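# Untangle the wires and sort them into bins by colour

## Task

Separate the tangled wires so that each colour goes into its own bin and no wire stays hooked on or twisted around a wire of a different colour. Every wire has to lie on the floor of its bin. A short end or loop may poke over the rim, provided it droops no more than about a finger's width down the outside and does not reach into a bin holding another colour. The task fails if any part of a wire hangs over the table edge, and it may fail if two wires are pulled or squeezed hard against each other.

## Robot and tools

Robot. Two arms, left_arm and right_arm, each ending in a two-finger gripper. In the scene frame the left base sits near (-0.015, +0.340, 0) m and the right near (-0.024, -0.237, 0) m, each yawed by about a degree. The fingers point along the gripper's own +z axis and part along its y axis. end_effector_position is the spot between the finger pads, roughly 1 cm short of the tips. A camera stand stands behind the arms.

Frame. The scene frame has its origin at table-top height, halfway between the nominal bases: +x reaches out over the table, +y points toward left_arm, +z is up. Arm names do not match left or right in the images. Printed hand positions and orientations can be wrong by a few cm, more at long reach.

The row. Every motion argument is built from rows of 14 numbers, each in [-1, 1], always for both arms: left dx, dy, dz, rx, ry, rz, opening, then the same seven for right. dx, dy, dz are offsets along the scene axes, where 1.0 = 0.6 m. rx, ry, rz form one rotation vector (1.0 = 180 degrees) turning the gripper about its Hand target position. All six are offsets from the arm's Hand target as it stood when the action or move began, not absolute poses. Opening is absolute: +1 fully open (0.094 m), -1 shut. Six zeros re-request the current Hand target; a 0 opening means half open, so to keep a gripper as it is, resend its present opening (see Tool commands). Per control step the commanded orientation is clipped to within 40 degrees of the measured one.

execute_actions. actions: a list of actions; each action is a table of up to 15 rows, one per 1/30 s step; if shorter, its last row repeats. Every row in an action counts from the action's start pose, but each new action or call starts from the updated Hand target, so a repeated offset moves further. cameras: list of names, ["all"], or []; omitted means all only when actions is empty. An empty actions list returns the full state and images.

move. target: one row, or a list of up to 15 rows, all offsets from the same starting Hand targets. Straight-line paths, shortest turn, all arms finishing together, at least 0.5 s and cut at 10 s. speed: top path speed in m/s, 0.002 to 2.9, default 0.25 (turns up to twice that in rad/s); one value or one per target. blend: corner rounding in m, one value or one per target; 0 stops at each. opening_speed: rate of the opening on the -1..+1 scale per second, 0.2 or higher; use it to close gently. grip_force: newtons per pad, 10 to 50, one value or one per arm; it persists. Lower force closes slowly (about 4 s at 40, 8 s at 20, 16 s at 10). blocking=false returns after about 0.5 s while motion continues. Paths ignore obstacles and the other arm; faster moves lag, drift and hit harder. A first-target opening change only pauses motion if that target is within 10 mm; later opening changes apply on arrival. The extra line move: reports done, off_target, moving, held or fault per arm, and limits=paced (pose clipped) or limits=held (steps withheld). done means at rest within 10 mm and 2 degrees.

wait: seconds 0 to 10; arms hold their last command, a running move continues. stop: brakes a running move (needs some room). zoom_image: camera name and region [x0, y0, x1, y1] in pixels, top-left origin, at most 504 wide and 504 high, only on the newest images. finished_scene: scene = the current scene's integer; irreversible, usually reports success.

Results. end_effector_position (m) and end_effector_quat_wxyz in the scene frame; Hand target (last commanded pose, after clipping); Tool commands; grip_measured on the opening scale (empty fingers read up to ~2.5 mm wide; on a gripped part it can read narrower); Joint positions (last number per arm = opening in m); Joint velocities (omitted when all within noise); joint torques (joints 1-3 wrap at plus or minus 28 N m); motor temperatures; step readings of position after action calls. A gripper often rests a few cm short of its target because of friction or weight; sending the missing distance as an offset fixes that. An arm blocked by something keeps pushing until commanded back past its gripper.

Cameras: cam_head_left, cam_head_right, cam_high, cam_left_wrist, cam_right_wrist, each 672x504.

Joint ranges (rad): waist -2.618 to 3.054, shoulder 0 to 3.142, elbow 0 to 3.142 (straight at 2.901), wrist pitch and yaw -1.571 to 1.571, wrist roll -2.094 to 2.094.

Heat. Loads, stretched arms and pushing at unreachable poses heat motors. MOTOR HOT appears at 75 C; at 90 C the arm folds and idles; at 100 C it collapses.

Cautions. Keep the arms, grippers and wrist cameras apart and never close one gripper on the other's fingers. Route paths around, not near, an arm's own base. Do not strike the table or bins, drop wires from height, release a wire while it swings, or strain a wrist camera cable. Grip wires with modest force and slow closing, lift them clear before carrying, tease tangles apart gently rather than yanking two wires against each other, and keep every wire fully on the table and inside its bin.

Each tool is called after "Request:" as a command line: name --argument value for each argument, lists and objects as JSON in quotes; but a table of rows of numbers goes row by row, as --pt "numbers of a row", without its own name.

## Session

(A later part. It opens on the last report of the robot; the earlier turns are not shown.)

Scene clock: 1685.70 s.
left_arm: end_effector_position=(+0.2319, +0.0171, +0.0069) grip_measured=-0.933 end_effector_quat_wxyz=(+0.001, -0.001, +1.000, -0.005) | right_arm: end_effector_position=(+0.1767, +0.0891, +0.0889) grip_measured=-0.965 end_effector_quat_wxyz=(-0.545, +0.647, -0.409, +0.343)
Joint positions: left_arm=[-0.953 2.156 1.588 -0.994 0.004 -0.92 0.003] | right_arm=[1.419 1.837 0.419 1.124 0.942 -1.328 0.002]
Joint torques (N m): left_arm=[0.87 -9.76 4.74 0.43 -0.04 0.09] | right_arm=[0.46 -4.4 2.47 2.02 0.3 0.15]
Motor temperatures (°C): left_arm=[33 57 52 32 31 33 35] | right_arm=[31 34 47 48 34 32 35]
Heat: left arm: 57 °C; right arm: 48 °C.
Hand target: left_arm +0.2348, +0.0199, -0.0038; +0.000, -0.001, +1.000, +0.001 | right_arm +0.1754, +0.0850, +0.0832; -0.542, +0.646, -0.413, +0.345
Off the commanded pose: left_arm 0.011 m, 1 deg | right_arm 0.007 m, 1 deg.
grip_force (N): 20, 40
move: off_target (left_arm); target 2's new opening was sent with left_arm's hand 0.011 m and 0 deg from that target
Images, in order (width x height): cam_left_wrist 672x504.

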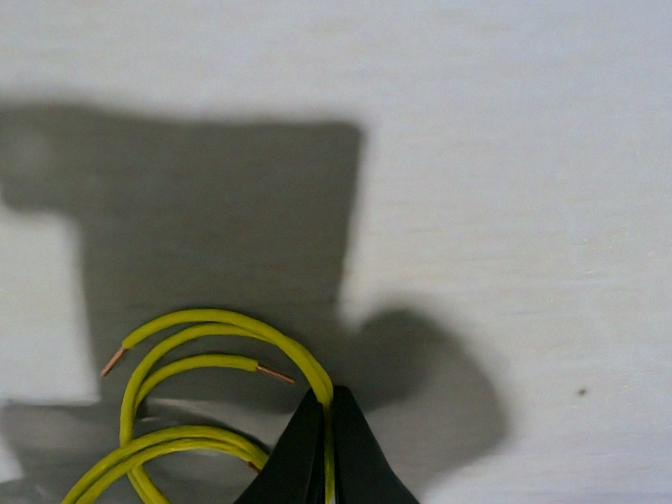

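Request:
move --pt "0.0 0.0 0 0 0 0 -1 -0.05 -0.1 0.05 0 0 0 -1" --cameras '["cam_left_wrist","cam_right_wrist","cam_high"]' --speed 0.05

Request:
zoom_image --camera "cam_right_wrist" --region '[50, 204, 350, 504]'

Request:
zoom_image --camera "cam_high" --region '[180, 225, 300, 345]'

Scene clock: 1711.23 s.
left_arm: end_effector_position=(+0.2320, +0.0170, +0.0069) grip_measured=-0.934 end_effector_quat_wxyz=(+0.001, -0.001, +1.000, -0.005) | right_arm: end_effector_position=(+0.1464, +0.0300, +0.1118) grip_measured=-0.965 end_effector_quat_wxyz=(-0.540, +0.651, -0.407, +0.345)
Joint positions: left_arm=[-0.953 2.156 1.588 -0.994 0.004 -0.92 0.003] | right_arm=[1.525 1.452 0.215 0.875 1.041 -1.264 0.002]
Joint torques (N m): left_arm=[0.75 -9.65 4.64 0.45 0.04 0.05] | right_arm=[0.62 -4.79 3.33 1.68 0.36 0.15]
Motor temperatures (°C): left_arm=[33 56 50 32 31 33 35] | right_arm=[31 34 46 48 34 32 35]
Heat: left arm: 56 °C; right arm: 48 °C.
Hand target: left_arm +0.2349, +0.0199, -0.0038; +0.000, -0.001, +1.000, +0.001 | right_arm +0.1453, +0.0252, +0.1133; -0.542, +0.646, -0.413, +0.344
Off the commanded pose: left_arm 0.011 m, 1 deg | right_arm 0.005 m, 1 deg.
grip_force (N): 20, 40
move: off_target (left_arm)
Images, in order (width x height): cam_high 672x504, cam_left_wrist 672x504, cam_right_wrist 672x504.

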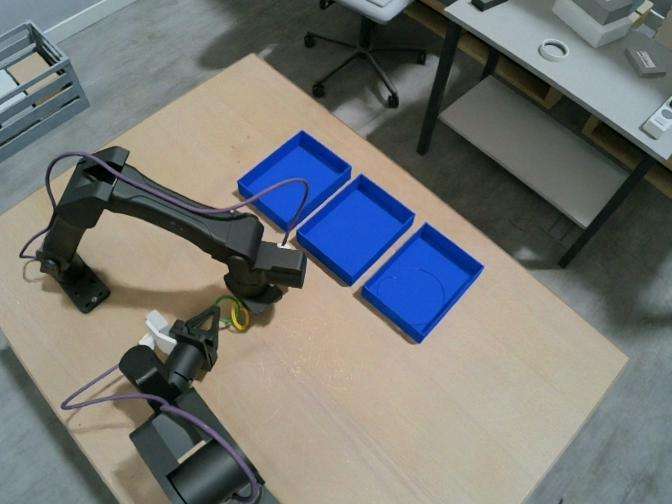

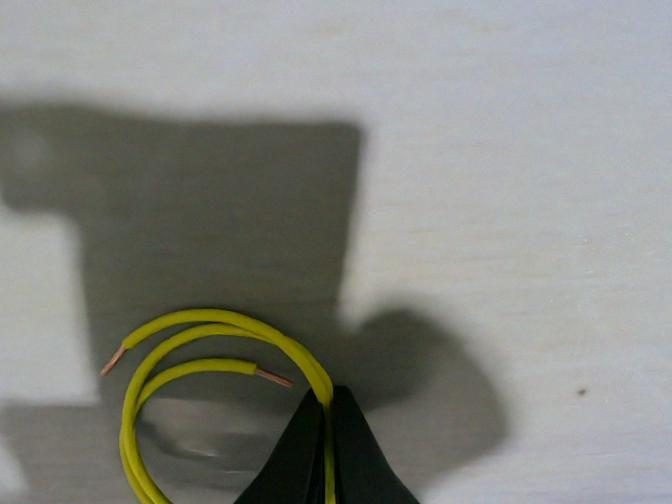

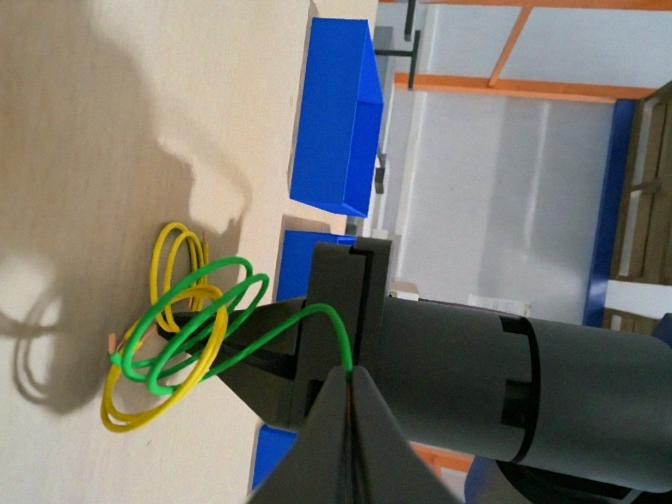

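Scaled by 1.680 from the camera's 672x504 image, which has a finer 960x720 frame.

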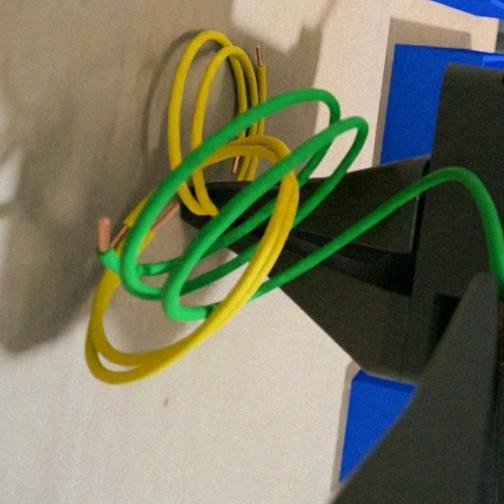

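Scaled by 4.200 from the camera's 672x504 image, which has a finer 960x720 frame.

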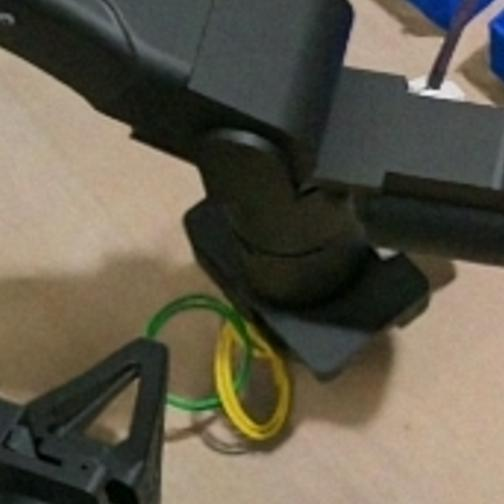

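Request:
move --pt "0.0 0.0 0 0 0 0 -1 0.0 -0.07 0.09 0 0 0.1 -1" --cameras '["cam_right_wrist","cam_high"]' --speed 0.05

Request:
zoom_image --camera "cam_right_wrist" --region '[50, 204, 350, 504]'

Request:
zoom_image --camera "cam_high" --region '[180, 225, 300, 345]'

Scene clock: 1722.27 s.
left_arm: end_effector_position=(+0.2320, +0.0170, +0.0069) grip_measured=-0.934 end_effector_quat_wxyz=(+0.001, -0.001, +1.000, -0.005) | right_arm: end_effector_position=(+0.1455, -0.0174, +0.1609) grip_measured=-0.965 end_effector_quat_wxyz=(-0.583, +0.706, -0.308, +0.259)
Joint positions: left_arm=[-0.953 2.156 1.588 -0.994 0.004 -0.92 0.003] | right_arm=[1.204 0.507 0.117 0.182 0.443 -1.487 0.002]
Joint torques (N m): left_arm=[0.85 -9.8 4.52 0.43 0 0.04] | right_arm=[-0.53 0.44 8.12 1.99 -0.11 0]
Motor temperatures (°C): left_arm=[33 56 50 32 31 33 35] | right_arm=[31 34 47 47 34 32 35]
Heat: left arm: 56 °C; right arm: 47 °C.
Hand target: left_arm +0.2348, +0.0199, -0.0038; +0.000, -0.001, +1.000, +0.001 | right_arm +0.1454, -0.0169, +0.1673; -0.589, +0.702, -0.307, +0.255
Off the commanded pose: left_arm 0.011 m, 1 deg | right_arm 0.006 m, 1 deg.
grip_force (N): 20, 40
move: off_target (left_arm)
Images, in order (width x height): cam_high 672x504, cam_right_wrist 672x504.

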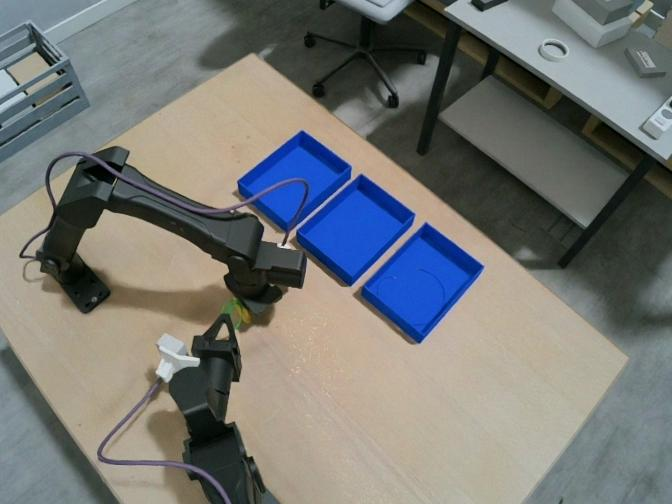

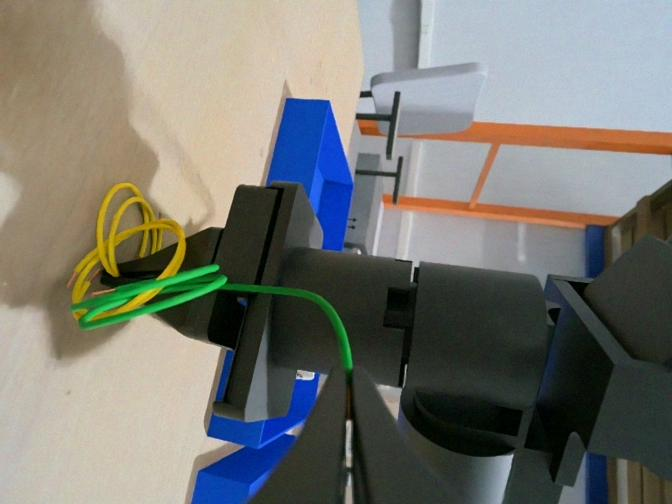

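Scaled by 1.680 from the camera's 672x504 image, which has a finer 960x720 frame.

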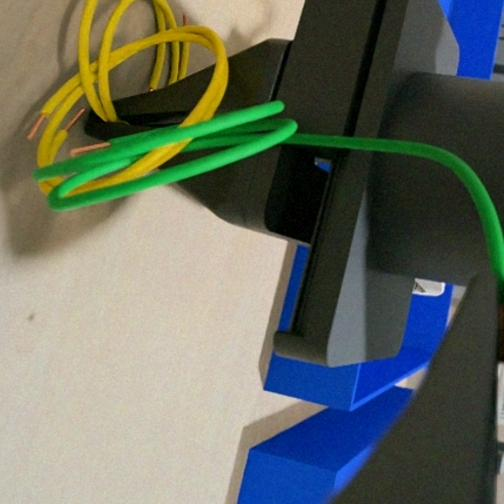

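Scaled by 4.200 from the camera's 672x504 image, which has a finer 960x720 frame.

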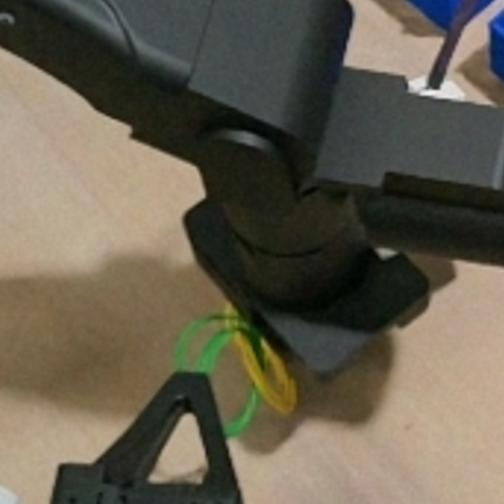

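Request:
move --pt "0.0 0.0 0 0 0 0 -1 0.0 -0.09 0.11 0 0 0.05 -1" --cameras '["cam_right_wrist","cam_high"]' --speed 0.05

Request:
zoom_image --camera "cam_right_wrist" --region '[0, 104, 300, 404]'

Request:
zoom_image --camera "cam_high" --region '[180, 225, 300, 345]'

Scene clock: 1733.00 s.
left_arm: end_effector_position=(+0.2322, +0.0167, +0.0069) grip_measured=-0.934 end_effector_quat_wxyz=(+0.002, -0.001, +1.000, -0.005) | right_arm: end_effector_position=(+0.1489, -0.0709, +0.2191) grip_measured=-0.965 end_effector_quat_wxyz=(-0.599, +0.728, -0.259, +0.207)
Joint positions: left_arm=[-0.953 2.156 1.588 -0.992 0.004 -0.92 0.003] | right_arm=[0.425 0.24 0.358 -0.34 -0.472 -1.663 0.002]
Joint torques (N m): left_arm=[0.77 -9.83 4.37 0.46 0.01 0.07] | right_arm=[-0.53 2.85 9.94 1.92 -0.33 0]
Motor temperatures (°C): left_arm=[33 56 50 32 31 33 35] | right_arm=[31 34 48 48 34 32 35]
Heat: left arm: 56 °C; right arm: 48 °C.
Hand target: left_arm +0.2348, +0.0199, -0.0038; +0.000, -0.001, +1.000, +0.001 | right_arm +0.1454, -0.0709, +0.2333; -0.608, +0.724, -0.251, +0.208
Off the commanded pose: left_arm 0.011 m, 1 deg | right_arm 0.015 m, 1 deg.
grip_force (N): 20, 40
move: off_target (left_arm, right_arm)
Images, in order (width x height): cam_high 672x504, cam_right_wrist 672x504.

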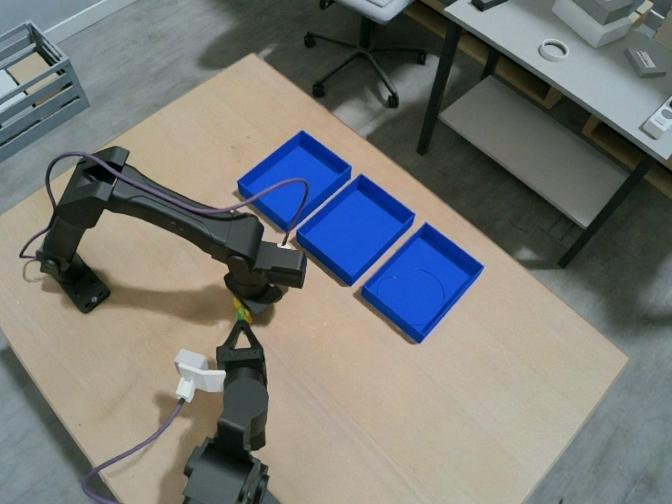

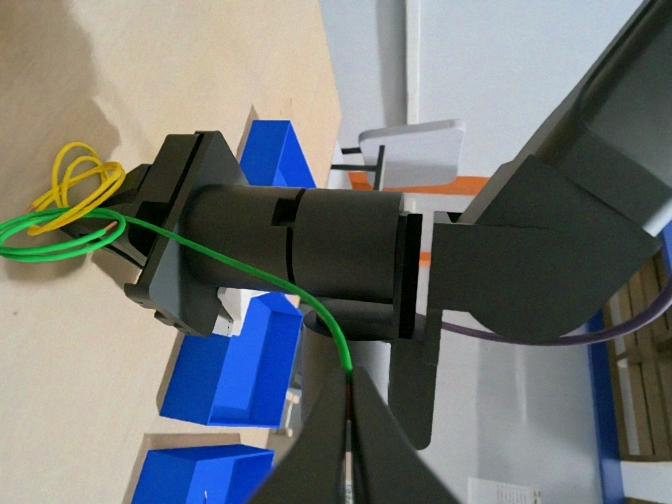

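Scaled by 1.680 from the camera's 672x504 image, which has a finer 960x720 frame.

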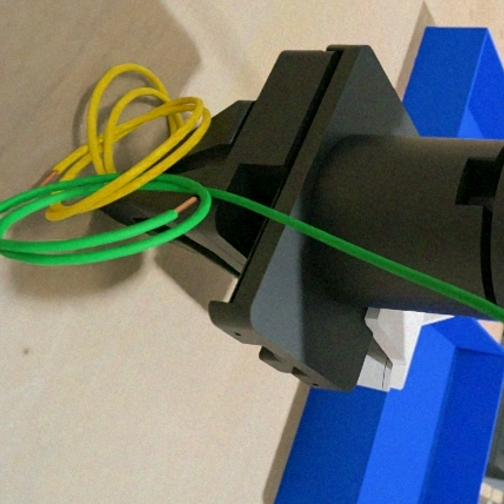

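Scaled by 4.200 from the camera's 672x504 image, which has a finer 960x720 frame.

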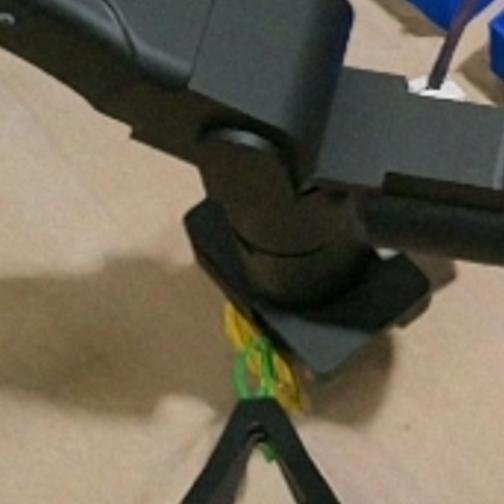

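Continue pulling.

Request:
move --pt "0.0 0.0 0 0 0 0 -1 0.0 -0.05 0.1 0 0 0 -1" --cameras '["cam_right_wrist","cam_head_left"]' --speed 0.05

Request:
zoom_image --camera "cam_right_wrist" --region '[0, 54, 300, 354]'

Request:
zoom_image --camera "cam_head_left" --region '[320, 260, 520, 420]'

Scene clock: 1747.30 s.
left_arm: end_effector_position=(+0.2322, +0.0167, +0.0069) grip_measured=-0.934 end_effector_quat_wxyz=(+0.002, -0.001, +1.000, -0.005) | right_arm: end_effector_position=(+0.1497, -0.1024, +0.2830) grip_measured=-0.965 end_effector_quat_wxyz=(-0.603, +0.725, -0.258, +0.211)
Joint positions: left_arm=[-0.953 2.156 1.588 -0.992 0.004 -0.92 0.003] | right_arm=[-0.052 0.377 0.643 -0.579 -0.931 -1.82 0.002]
Joint torques (N m): left_arm=[0.64 -10.02 4.52 0.39 0.02 0.03] | right_arm=[-0.53 3.58 9.14 1.6 -0.45 0.02]
Motor temperatures (°C): left_arm=[33 56 50 32 31 33 35] | right_arm=[31 33 50 47 34 32 36]
Heat: left arm: 56 °C; right arm: 50 °C.
Hand target: left_arm +0.2348, +0.0199, -0.0038; +0.000, -0.001, +1.000, +0.001 | right_arm +0.1454, -0.1009, +0.2933; -0.608, +0.724, -0.251, +0.208
Off the commanded pose: left_arm 0.011 m, 1 deg | right_arm 0.011 m, 1 deg.
grip_force (N): 20, 40
move: off_target (left_arm, right_arm)
Images, in order (width x height): cam_head_left 672x504, cam_right_wrist 672x504.

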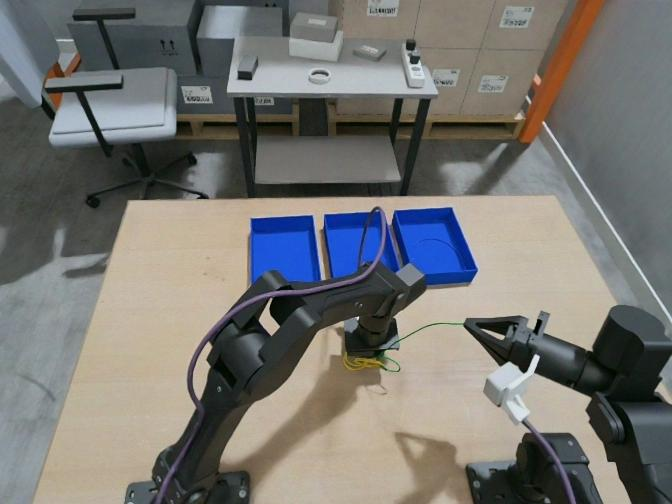

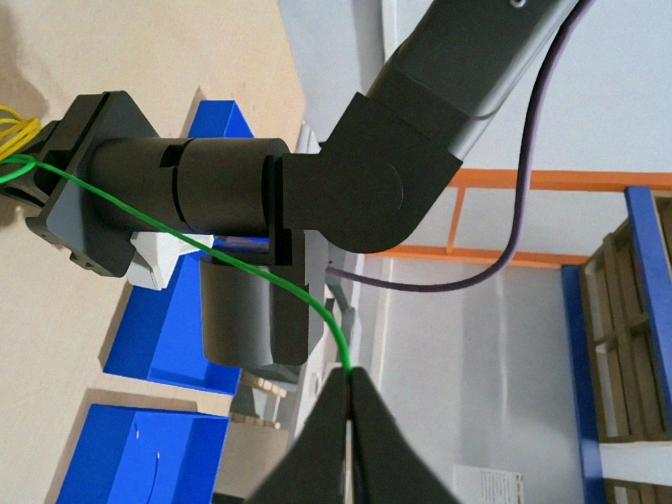

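Scaled by 1.680 from the camera's 672x504 image, which has a finer 960x720 frame.

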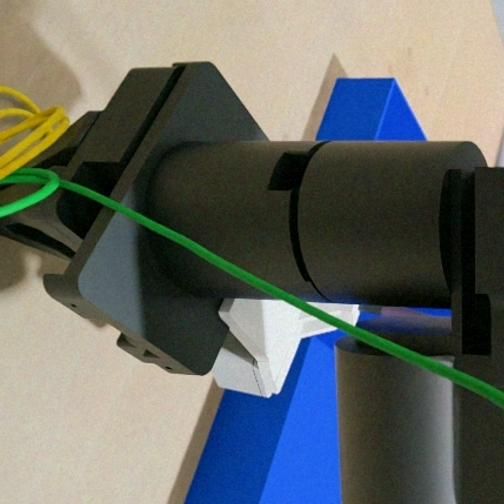

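Scaled by 2.520 from the camera's 672x504 image, which has a finer 960x720 frame.

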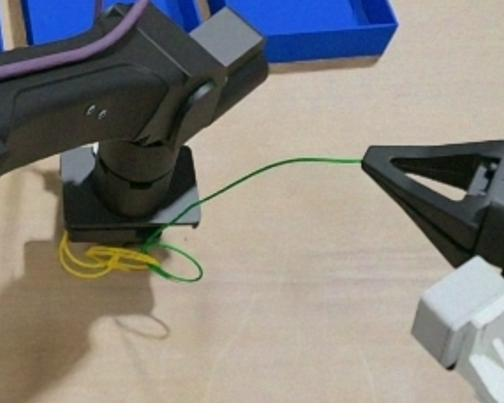

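Request:
move --pt "0.0 0.0 0 0 0 0 -1 0.0 -0.02 0.09 0 0 0 -1" --cameras '["cam_head_right","cam_head_left","cam_high"]' --speed 0.05

Request:
zoom_image --camera "cam_head_left" --region '[320, 260, 520, 420]'

Scene clock: 1761.50 s.
left_arm: end_effector_position=(+0.2322, +0.0167, +0.0069) grip_measured=-0.934 end_effector_quat_wxyz=(+0.002, -0.001, +1.000, -0.005) | right_arm: end_effector_position=(+0.1499, -0.1149, +0.3380) grip_measured=-0.965 end_effector_quat_wxyz=(-0.602, +0.725, -0.257, +0.212)
Joint positions: left_arm=[-0.953 2.156 1.588 -0.992 0.004 -0.92 0.003] | right_arm=[-0.246 0.543 0.918 -0.803 -1.111 -1.958 0.002]
Joint torques (N m): left_arm=[0.72 -9.8 4.41 0.37 0.01 0.1] | right_arm=[-0.59 3.37 8.58 1.43 -0.57 -0.02]
Motor temperatures (°C): left_arm=[33 56 49 32 31 33 35] | right_arm=[31 33 51 47 34 32 36]
Heat: left arm: 56 °C; right arm: 51 °C.
Hand target: left_arm +0.2348, +0.0199, -0.0038; +0.000, -0.001, +1.000, +0.001 | right_arm +0.1453, -0.1129, +0.3473; -0.608, +0.724, -0.251, +0.208
Off the commanded pose: left_arm 0.011 m, 1 deg | right_arm 0.010 m, 1 deg.
grip_force (N): 20, 40
move: off_target (left_arm)
Images, in order (width x height): cam_head_left 672x504, cam_head_right 672x504, cam_high 672x504.

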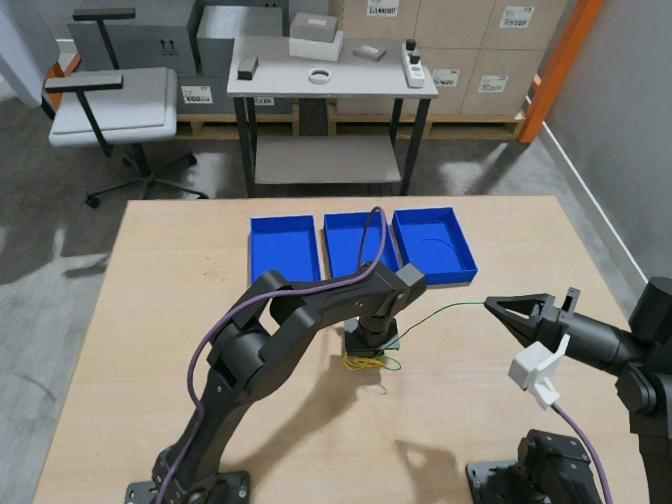

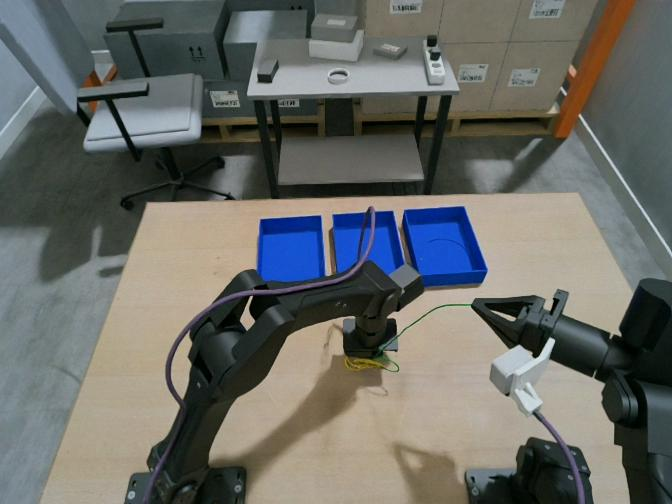

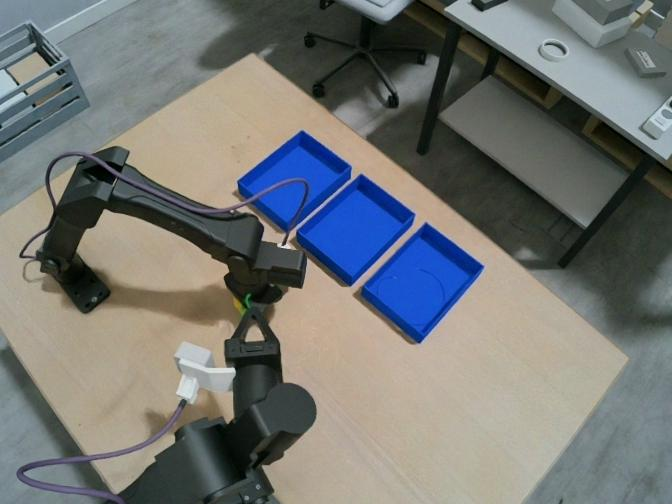

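Scaled by 2.520 from the camera's 672x504 image, which has a finer 960x720 frame.

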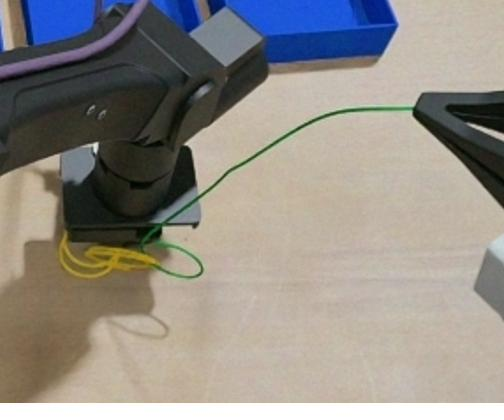

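Request:
move --pt "0.0 0.0 0 0 0 0 -1 0.03 -0.02 0.1 0 0 -0.22 -1" --cameras '["cam_head_right","cam_head_left","cam_high"]' --speed 0.05

Request:
zoom_image --camera "cam_head_left" --region '[320, 260, 520, 420]'

Scene clock: 1785.53 s.
left_arm: end_effector_position=(+0.2322, +0.0167, +0.0069) grip_measured=-0.934 end_effector_quat_wxyz=(+0.002, -0.001, +1.000, -0.005) | right_arm: end_effector_position=(+0.1638, -0.1195, +0.3964) grip_measured=-0.965 end_effector_quat_wxyz=(-0.493, +0.610, -0.473, +0.402)
Joint positions: left_arm=[-0.953 2.156 1.588 -0.992 0.004 -0.92 0.003] | right_arm=[1.378 0.737 1.207 -0.906 1.102 -1.202 0.002]
Joint torques (N m): left_arm=[0.75 -9.84 4.4 0.39 -0.04 0.04] | right_arm=[0.61 2.18 8.23 1.58 0.48 0.11]
Motor temperatures (°C): left_arm=[33 56 49 32 31 33 35] | right_arm=[31 33 51 47 34 32 36]
Heat: left arm: 56 °C; right arm: 51 °C.
Hand target: left_arm +0.2348, +0.0199, -0.0038; +0.000, -0.001, +1.000, +0.001 | right_arm +0.1634, -0.1249, +0.4073; -0.501, +0.596, -0.481, +0.402
Off the commanded pose: left_arm 0.011 m, 1 deg | right_arm 0.012 m, 2 deg.
grip_force (N): 20, 40
move: off_target (left_arm, right_arm)
Images, in order (width x height): cam_head_left 672x504, cam_head_right 672x504, cam_high 672x504.

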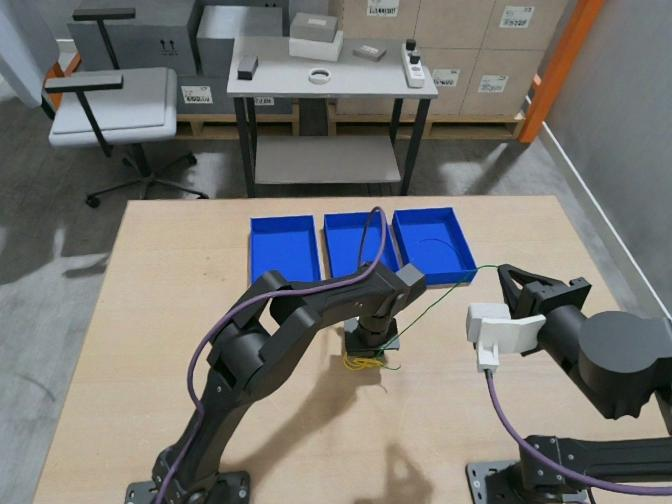

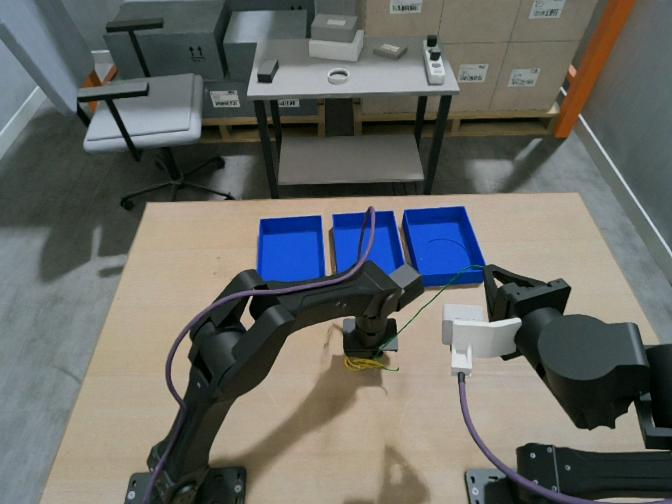

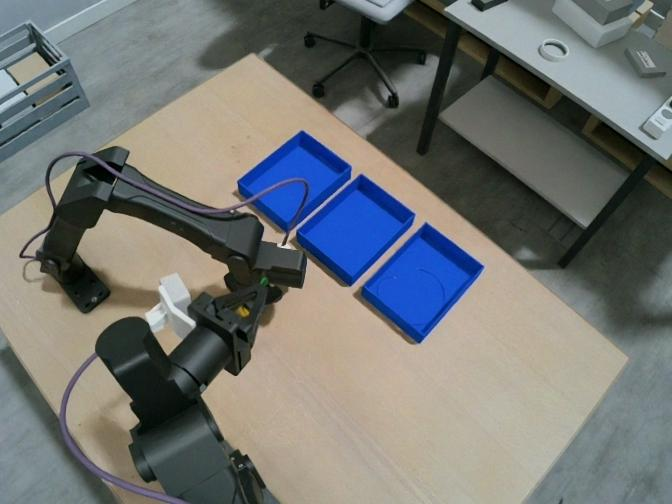

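Scaled by 2.520 from the camera's 672x504 image, which has a finer 960x720 frame.

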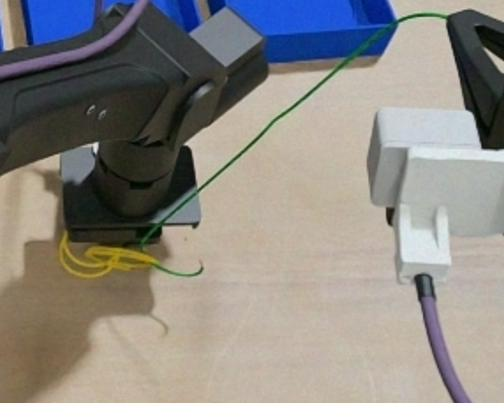

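Request:
move --pt "0.0 0.0 0 0 0 0 -1 0.0 -0.03 0.1 0 0 0 -1" --cameras '["cam_head_left","cam_high"]' --speed 0.05

Request:
wait --seconds 0.5 --cameras '["cam_head_left","cam_right_wrist","cam_left_wrist"]'

Request:
zoom_image --camera "cam_head_left" --region '[320, 240, 520, 420]'

Scene clock: 1796.07 s.
left_arm: end_effector_position=(+0.2322, +0.0167, +0.0069) grip_measured=-0.934 end_effector_quat_wxyz=(+0.002, -0.001, +1.000, -0.005) | right_arm: end_effector_position=(+0.1635, -0.1403, +0.4620) grip_measured=-0.965 end_effector_quat_wxyz=(-0.499, +0.599, -0.479, +0.404)
Joint positions: left_arm=[-0.953 2.156 1.588 -0.992 0.004 -0.92 0.003] | right_arm=[1.335 0.85 1.545 -1.076 1.077 -1.239 0.002]
Joint torques (N m): left_arm=[0.64 -9.88 4.52 0.41 0.01 0.08] | right_arm=[-0.58 2.73 6.76 1.6 0.13 0]
Motor temperatures (°C): left_arm=[33 56 49 32 31 33 35] | right_arm=[31 33 52 47 34 32 36]
Heat: left arm: 56 °C; right arm: 52 °C.
Hand target: left_arm +0.2348, +0.0199, -0.0038; +0.000, -0.001, +1.000, +0.001 | right_arm +0.1634, -0.1428, +0.4672; -0.501, +0.597, -0.481, +0.402
Off the commanded pose: left_arm 0.011 m, 1 deg | right_arm 0.006 m, 1 deg.
grip_force (N): 20, 40
move: off_target (left_arm)
Images, in order (width x height): cam_head_left 672x504, cam_high 672x504.

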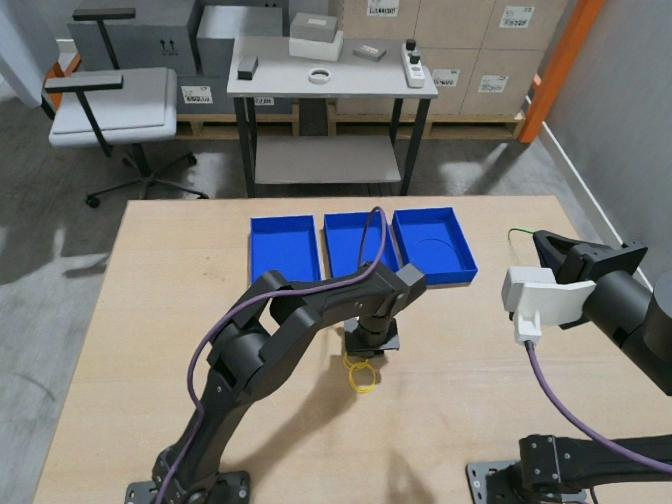

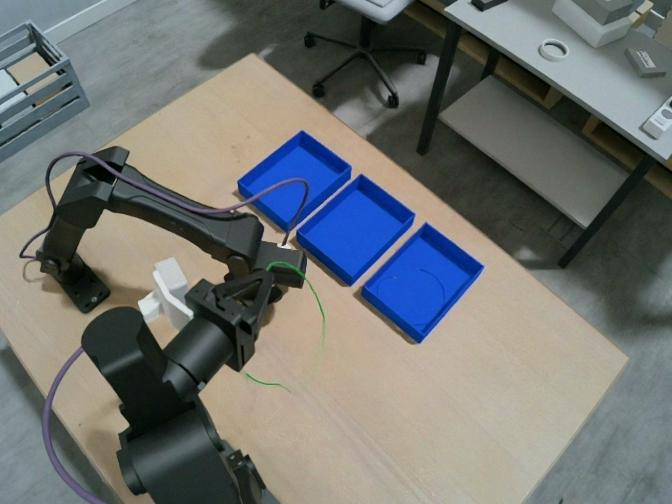

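Scene clock: 1796.57 s.
left_arm: end_effector_position=(+0.2322, +0.0167, +0.0069) grip_measured=-0.934 end_effector_quat_wxyz=(+0.002, -0.001, +1.000, -0.005) | right_arm: end_effector_position=(+0.1635, -0.1401, +0.4619) grip_measured=-0.965 end_effector_quat_wxyz=(-0.499, +0.599, -0.478, +0.404)
Joint positions: left_arm=[-0.953 2.156 1.588 -0.992 0.004 -0.92 0.003] | right_arm=[1.335 0.85 1.545 -1.076 1.077 -1.239 0.002]
Joint torques (N m): left_arm=[0.64 -9.8 4.62 0.42 0 0.06] | right_arm=[-0.57 2.74 6.76 1.61 0.12 0]
Motor temperatures (°C): left_arm=[33 56 49 32 31 33 35] | right_arm=[31 33 52 47 34 32 36]
Heat: left arm: 56 °C; right arm: 52 °C.
Hand target: left_arm +0.2348, +0.0199, -0.0038; +0.000, -0.001, +1.000, +0.001 | right_arm +0.1634, -0.1428, +0.4672; -0.501, +0.597, -0.481, +0.402
Tool commands: left_gripper/opening=-1.0 right_gripper/opening=-1.0
Off the commanded pose: left_arm 0.011 m, 1 deg | right_arm 0.006 m, 1 deg.
grip_force (N): 20, 40
wait: 0.50 s; at rest by 0.17 s
Images, in order (width x height): cam_head_left 672x504, cam_left_wrist 672x504, cam_right_wrist 672x504.

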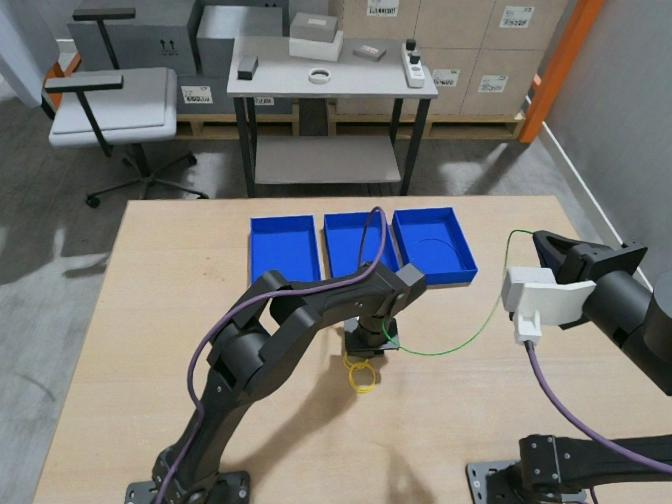

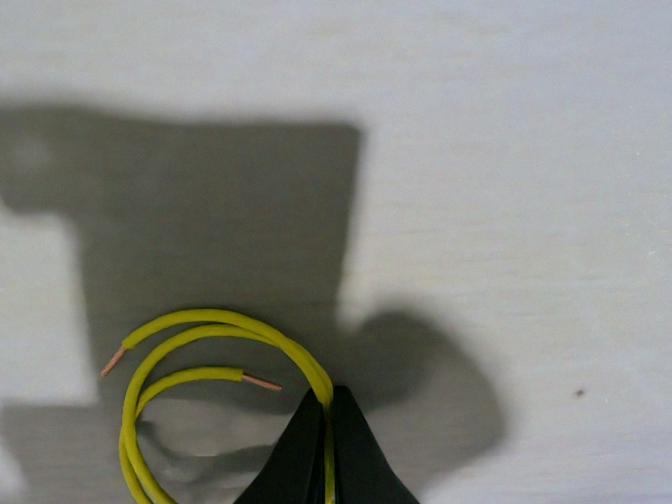

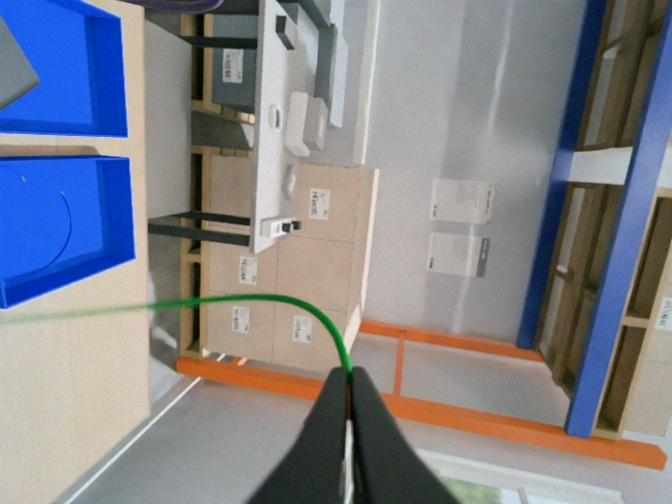

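Scaled by 2.520 from the camera's 672x504 image, which has a finer 960x720 frame.

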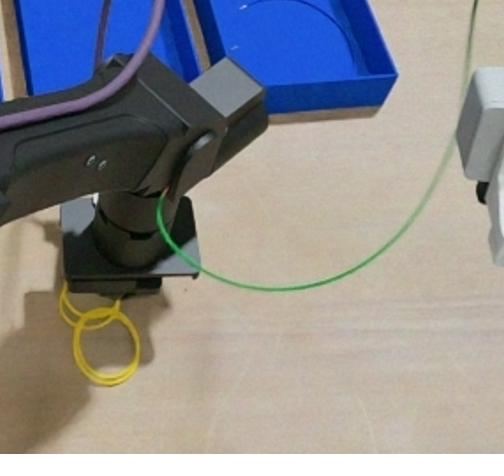

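Request:
move --pt "0 0 0 0 0 0 -1 0.23 0.02 0.0 -0.01 0.1 -0.035 -1" --pt "0 0 0 0 0 0 -1 0.46 0.23 -0.1 -0.021 0.194 -0.067 -1" --cameras '["cam_head_left","cam_high","cam_right_wrist"]' --speed 0.12 --blend '[0.04,0]'

Request:
zoom_image --camera "cam_head_left" --region '[300, 140, 520, 340]'

Request:
zoom_image --camera "cam_high" --region '[280, 120, 520, 360]'

Scene clock: 1832.27 s.
left_arm: end_effector_position=(+0.2322, +0.0167, +0.0069) grip_measured=-0.934 end_effector_quat_wxyz=(+0.002, -0.001, +1.000, -0.005) | right_arm: end_effector_position=(+0.4369, -0.0084, +0.4014) grip_measured=-0.965 end_effector_quat_wxyz=(-0.367, +0.636, -0.603, +0.310)
Joint positions: left_arm=[-0.953 2.156 1.588 -0.992 0.004 -0.92 0.003] | right_arm=[0.61 2.157 2.839 -1.308 0.407 -1.235 0.002]
Joint torques (N m): left_arm=[0.72 -9.55 4.48 0.42 0.02 0.04] | right_arm=[0.54 -8.55 6.99 1.97 0.26 0.09]
Motor temperatures (°C): left_arm=[33 56 49 32 31 33 35] | right_arm=[31 33 51 46 34 32 36]
Heat: left arm: 56 °C; right arm: 51 °C.
Hand target: left_arm +0.2348, +0.0199, -0.0038; +0.000, -0.001, +1.000, +0.001 | right_arm +0.4395, -0.0050, +0.4072; -0.270, +0.652, -0.655, +0.270
Off the commanded pose: left_arm 0.011 m, 1 deg | right_arm 0.007 m, 14 deg.
elbow stopped short (right arm): the move would have taken joint 3 (elbow) straighter than the controller allows.
grip_force (N): 20, 40
move: off_target (left_arm, right_arm)
Images, in order (width x height): cam_head_left 672x504, cam_high 672x504, cam_right_wrist 672x504.

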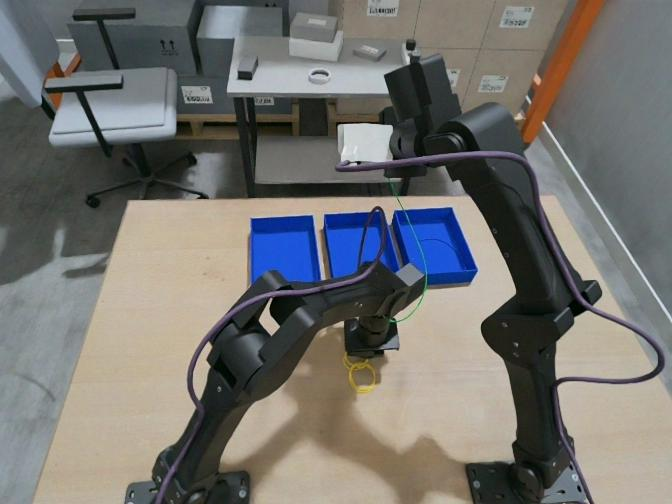

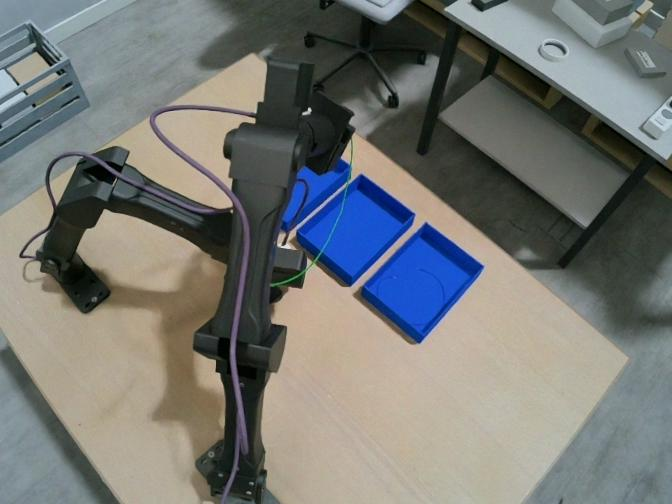

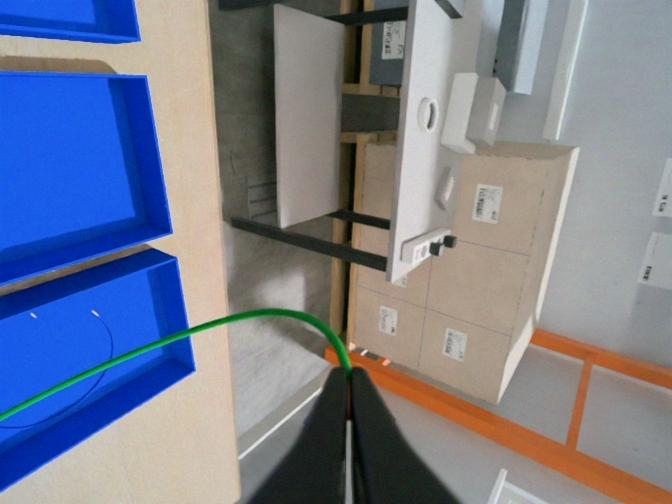

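Scaled by 2.291 from the camera's 672x504 image, which has a finer 960x720 frame.

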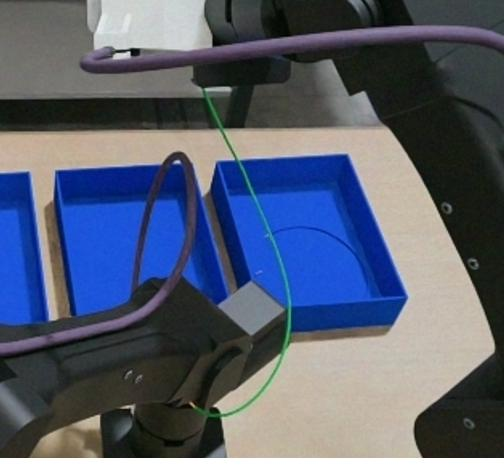

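Scaled by 2.100 from the camera's 672x504 image, which has a finer 960x720 frame.

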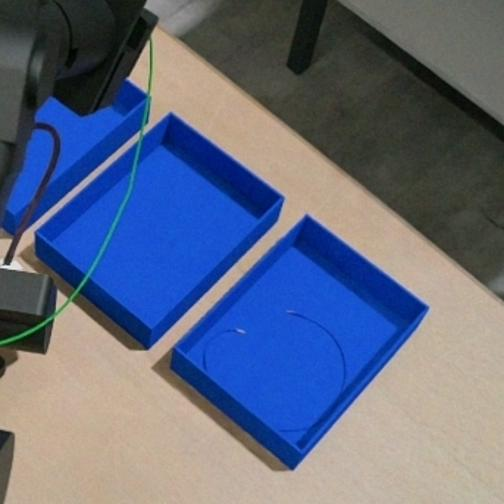

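Request:
move --pt "0 0 0 0 0 0 -1 0.14 0.02 -0.1 0 0 0 -1" --cameras '["cam_head_left","cam_high","cam_head_right"]' --speed 0.12

Request:
zoom_image --camera "cam_head_left" --region '[300, 140, 520, 340]'

Request:
zoom_image --camera "cam_high" --region '[280, 100, 520, 340]'

Scene clock: 1854.80 s.
left_arm: end_effector_position=(+0.2321, +0.0161, +0.0069) grip_measured=-0.934 end_effector_quat_wxyz=(+0.001, -0.001, +1.000, -0.007) | right_arm: end_effector_position=(+0.5169, +0.0048, +0.3449) grip_measured=-0.965 end_effector_quat_wxyz=(-0.372, +0.629, -0.603, +0.320)
Joint positions: left_arm=[-0.953 2.156 1.588 -0.991 0.007 -0.92 0.003] | right_arm=[0.54 2.343 2.842 -1.088 0.367 -1.283 0.002]
Joint torques (N m): left_arm=[0.61 -9.76 4.49 0.37 0.01 0.05] | right_arm=[-0.43 -10.35 7.58 2.09 -0.05 -0.01]
Motor temperatures (°C): left_arm=[33 56 49 32 31 33 35] | right_arm=[31 37 50 47 34 32 36]
Heat: left arm: 56 °C; right arm: 50 °C.
Hand target: left_arm +0.2348, +0.0199, -0.0038; +0.000, -0.001, +1.000, +0.001 | right_arm +0.5234, +0.0071, +0.3473; -0.270, +0.652, -0.655, +0.270
Off the commanded pose: left_arm 0.012 m, 1 deg | right_arm 0.007 m, 15 deg.
elbow stopped short (right arm): the move would have taken joint 3 (elbow) straighter than the controller allows.
grip_force (N): 20, 40
move: off_target (left_arm, right_arm)
Images, in order (width x height): cam_head_left 672x504, cam_head_right 672x504, cam_high 672x504.

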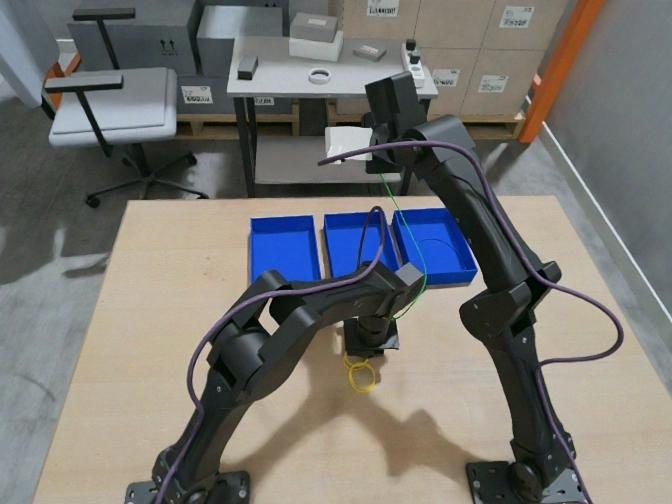

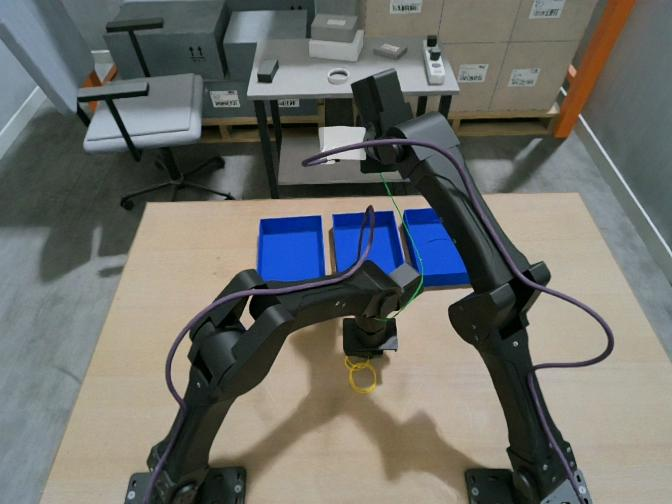

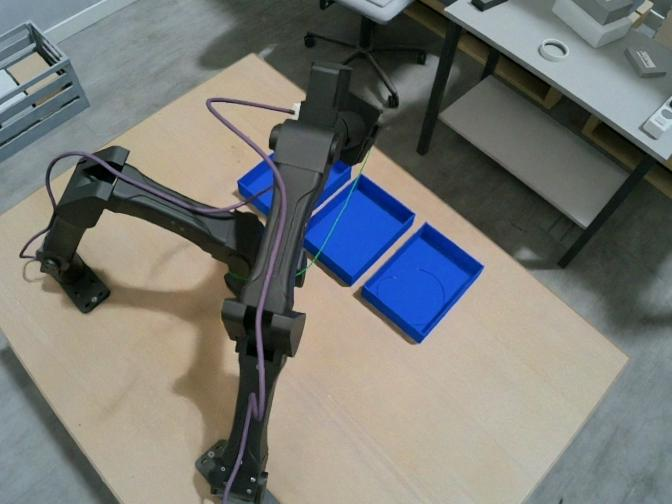

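Scaled by 2.291 from the camera's 672x504 image, which has a finer 960x720 frame.

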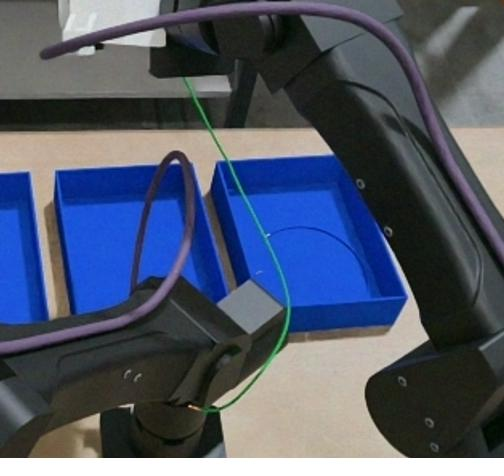

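Scaled by 2.100 from the camera's 672x504 image, which has a finer 960x720 frame.

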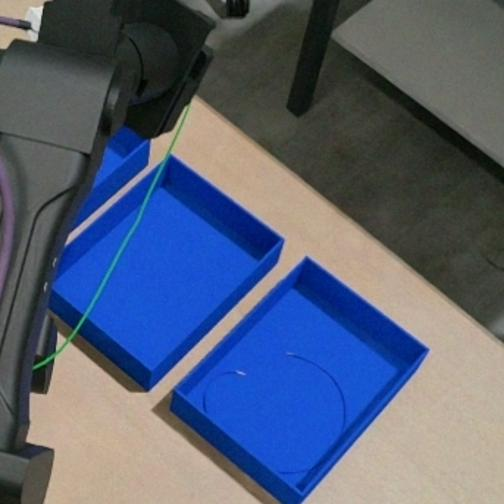

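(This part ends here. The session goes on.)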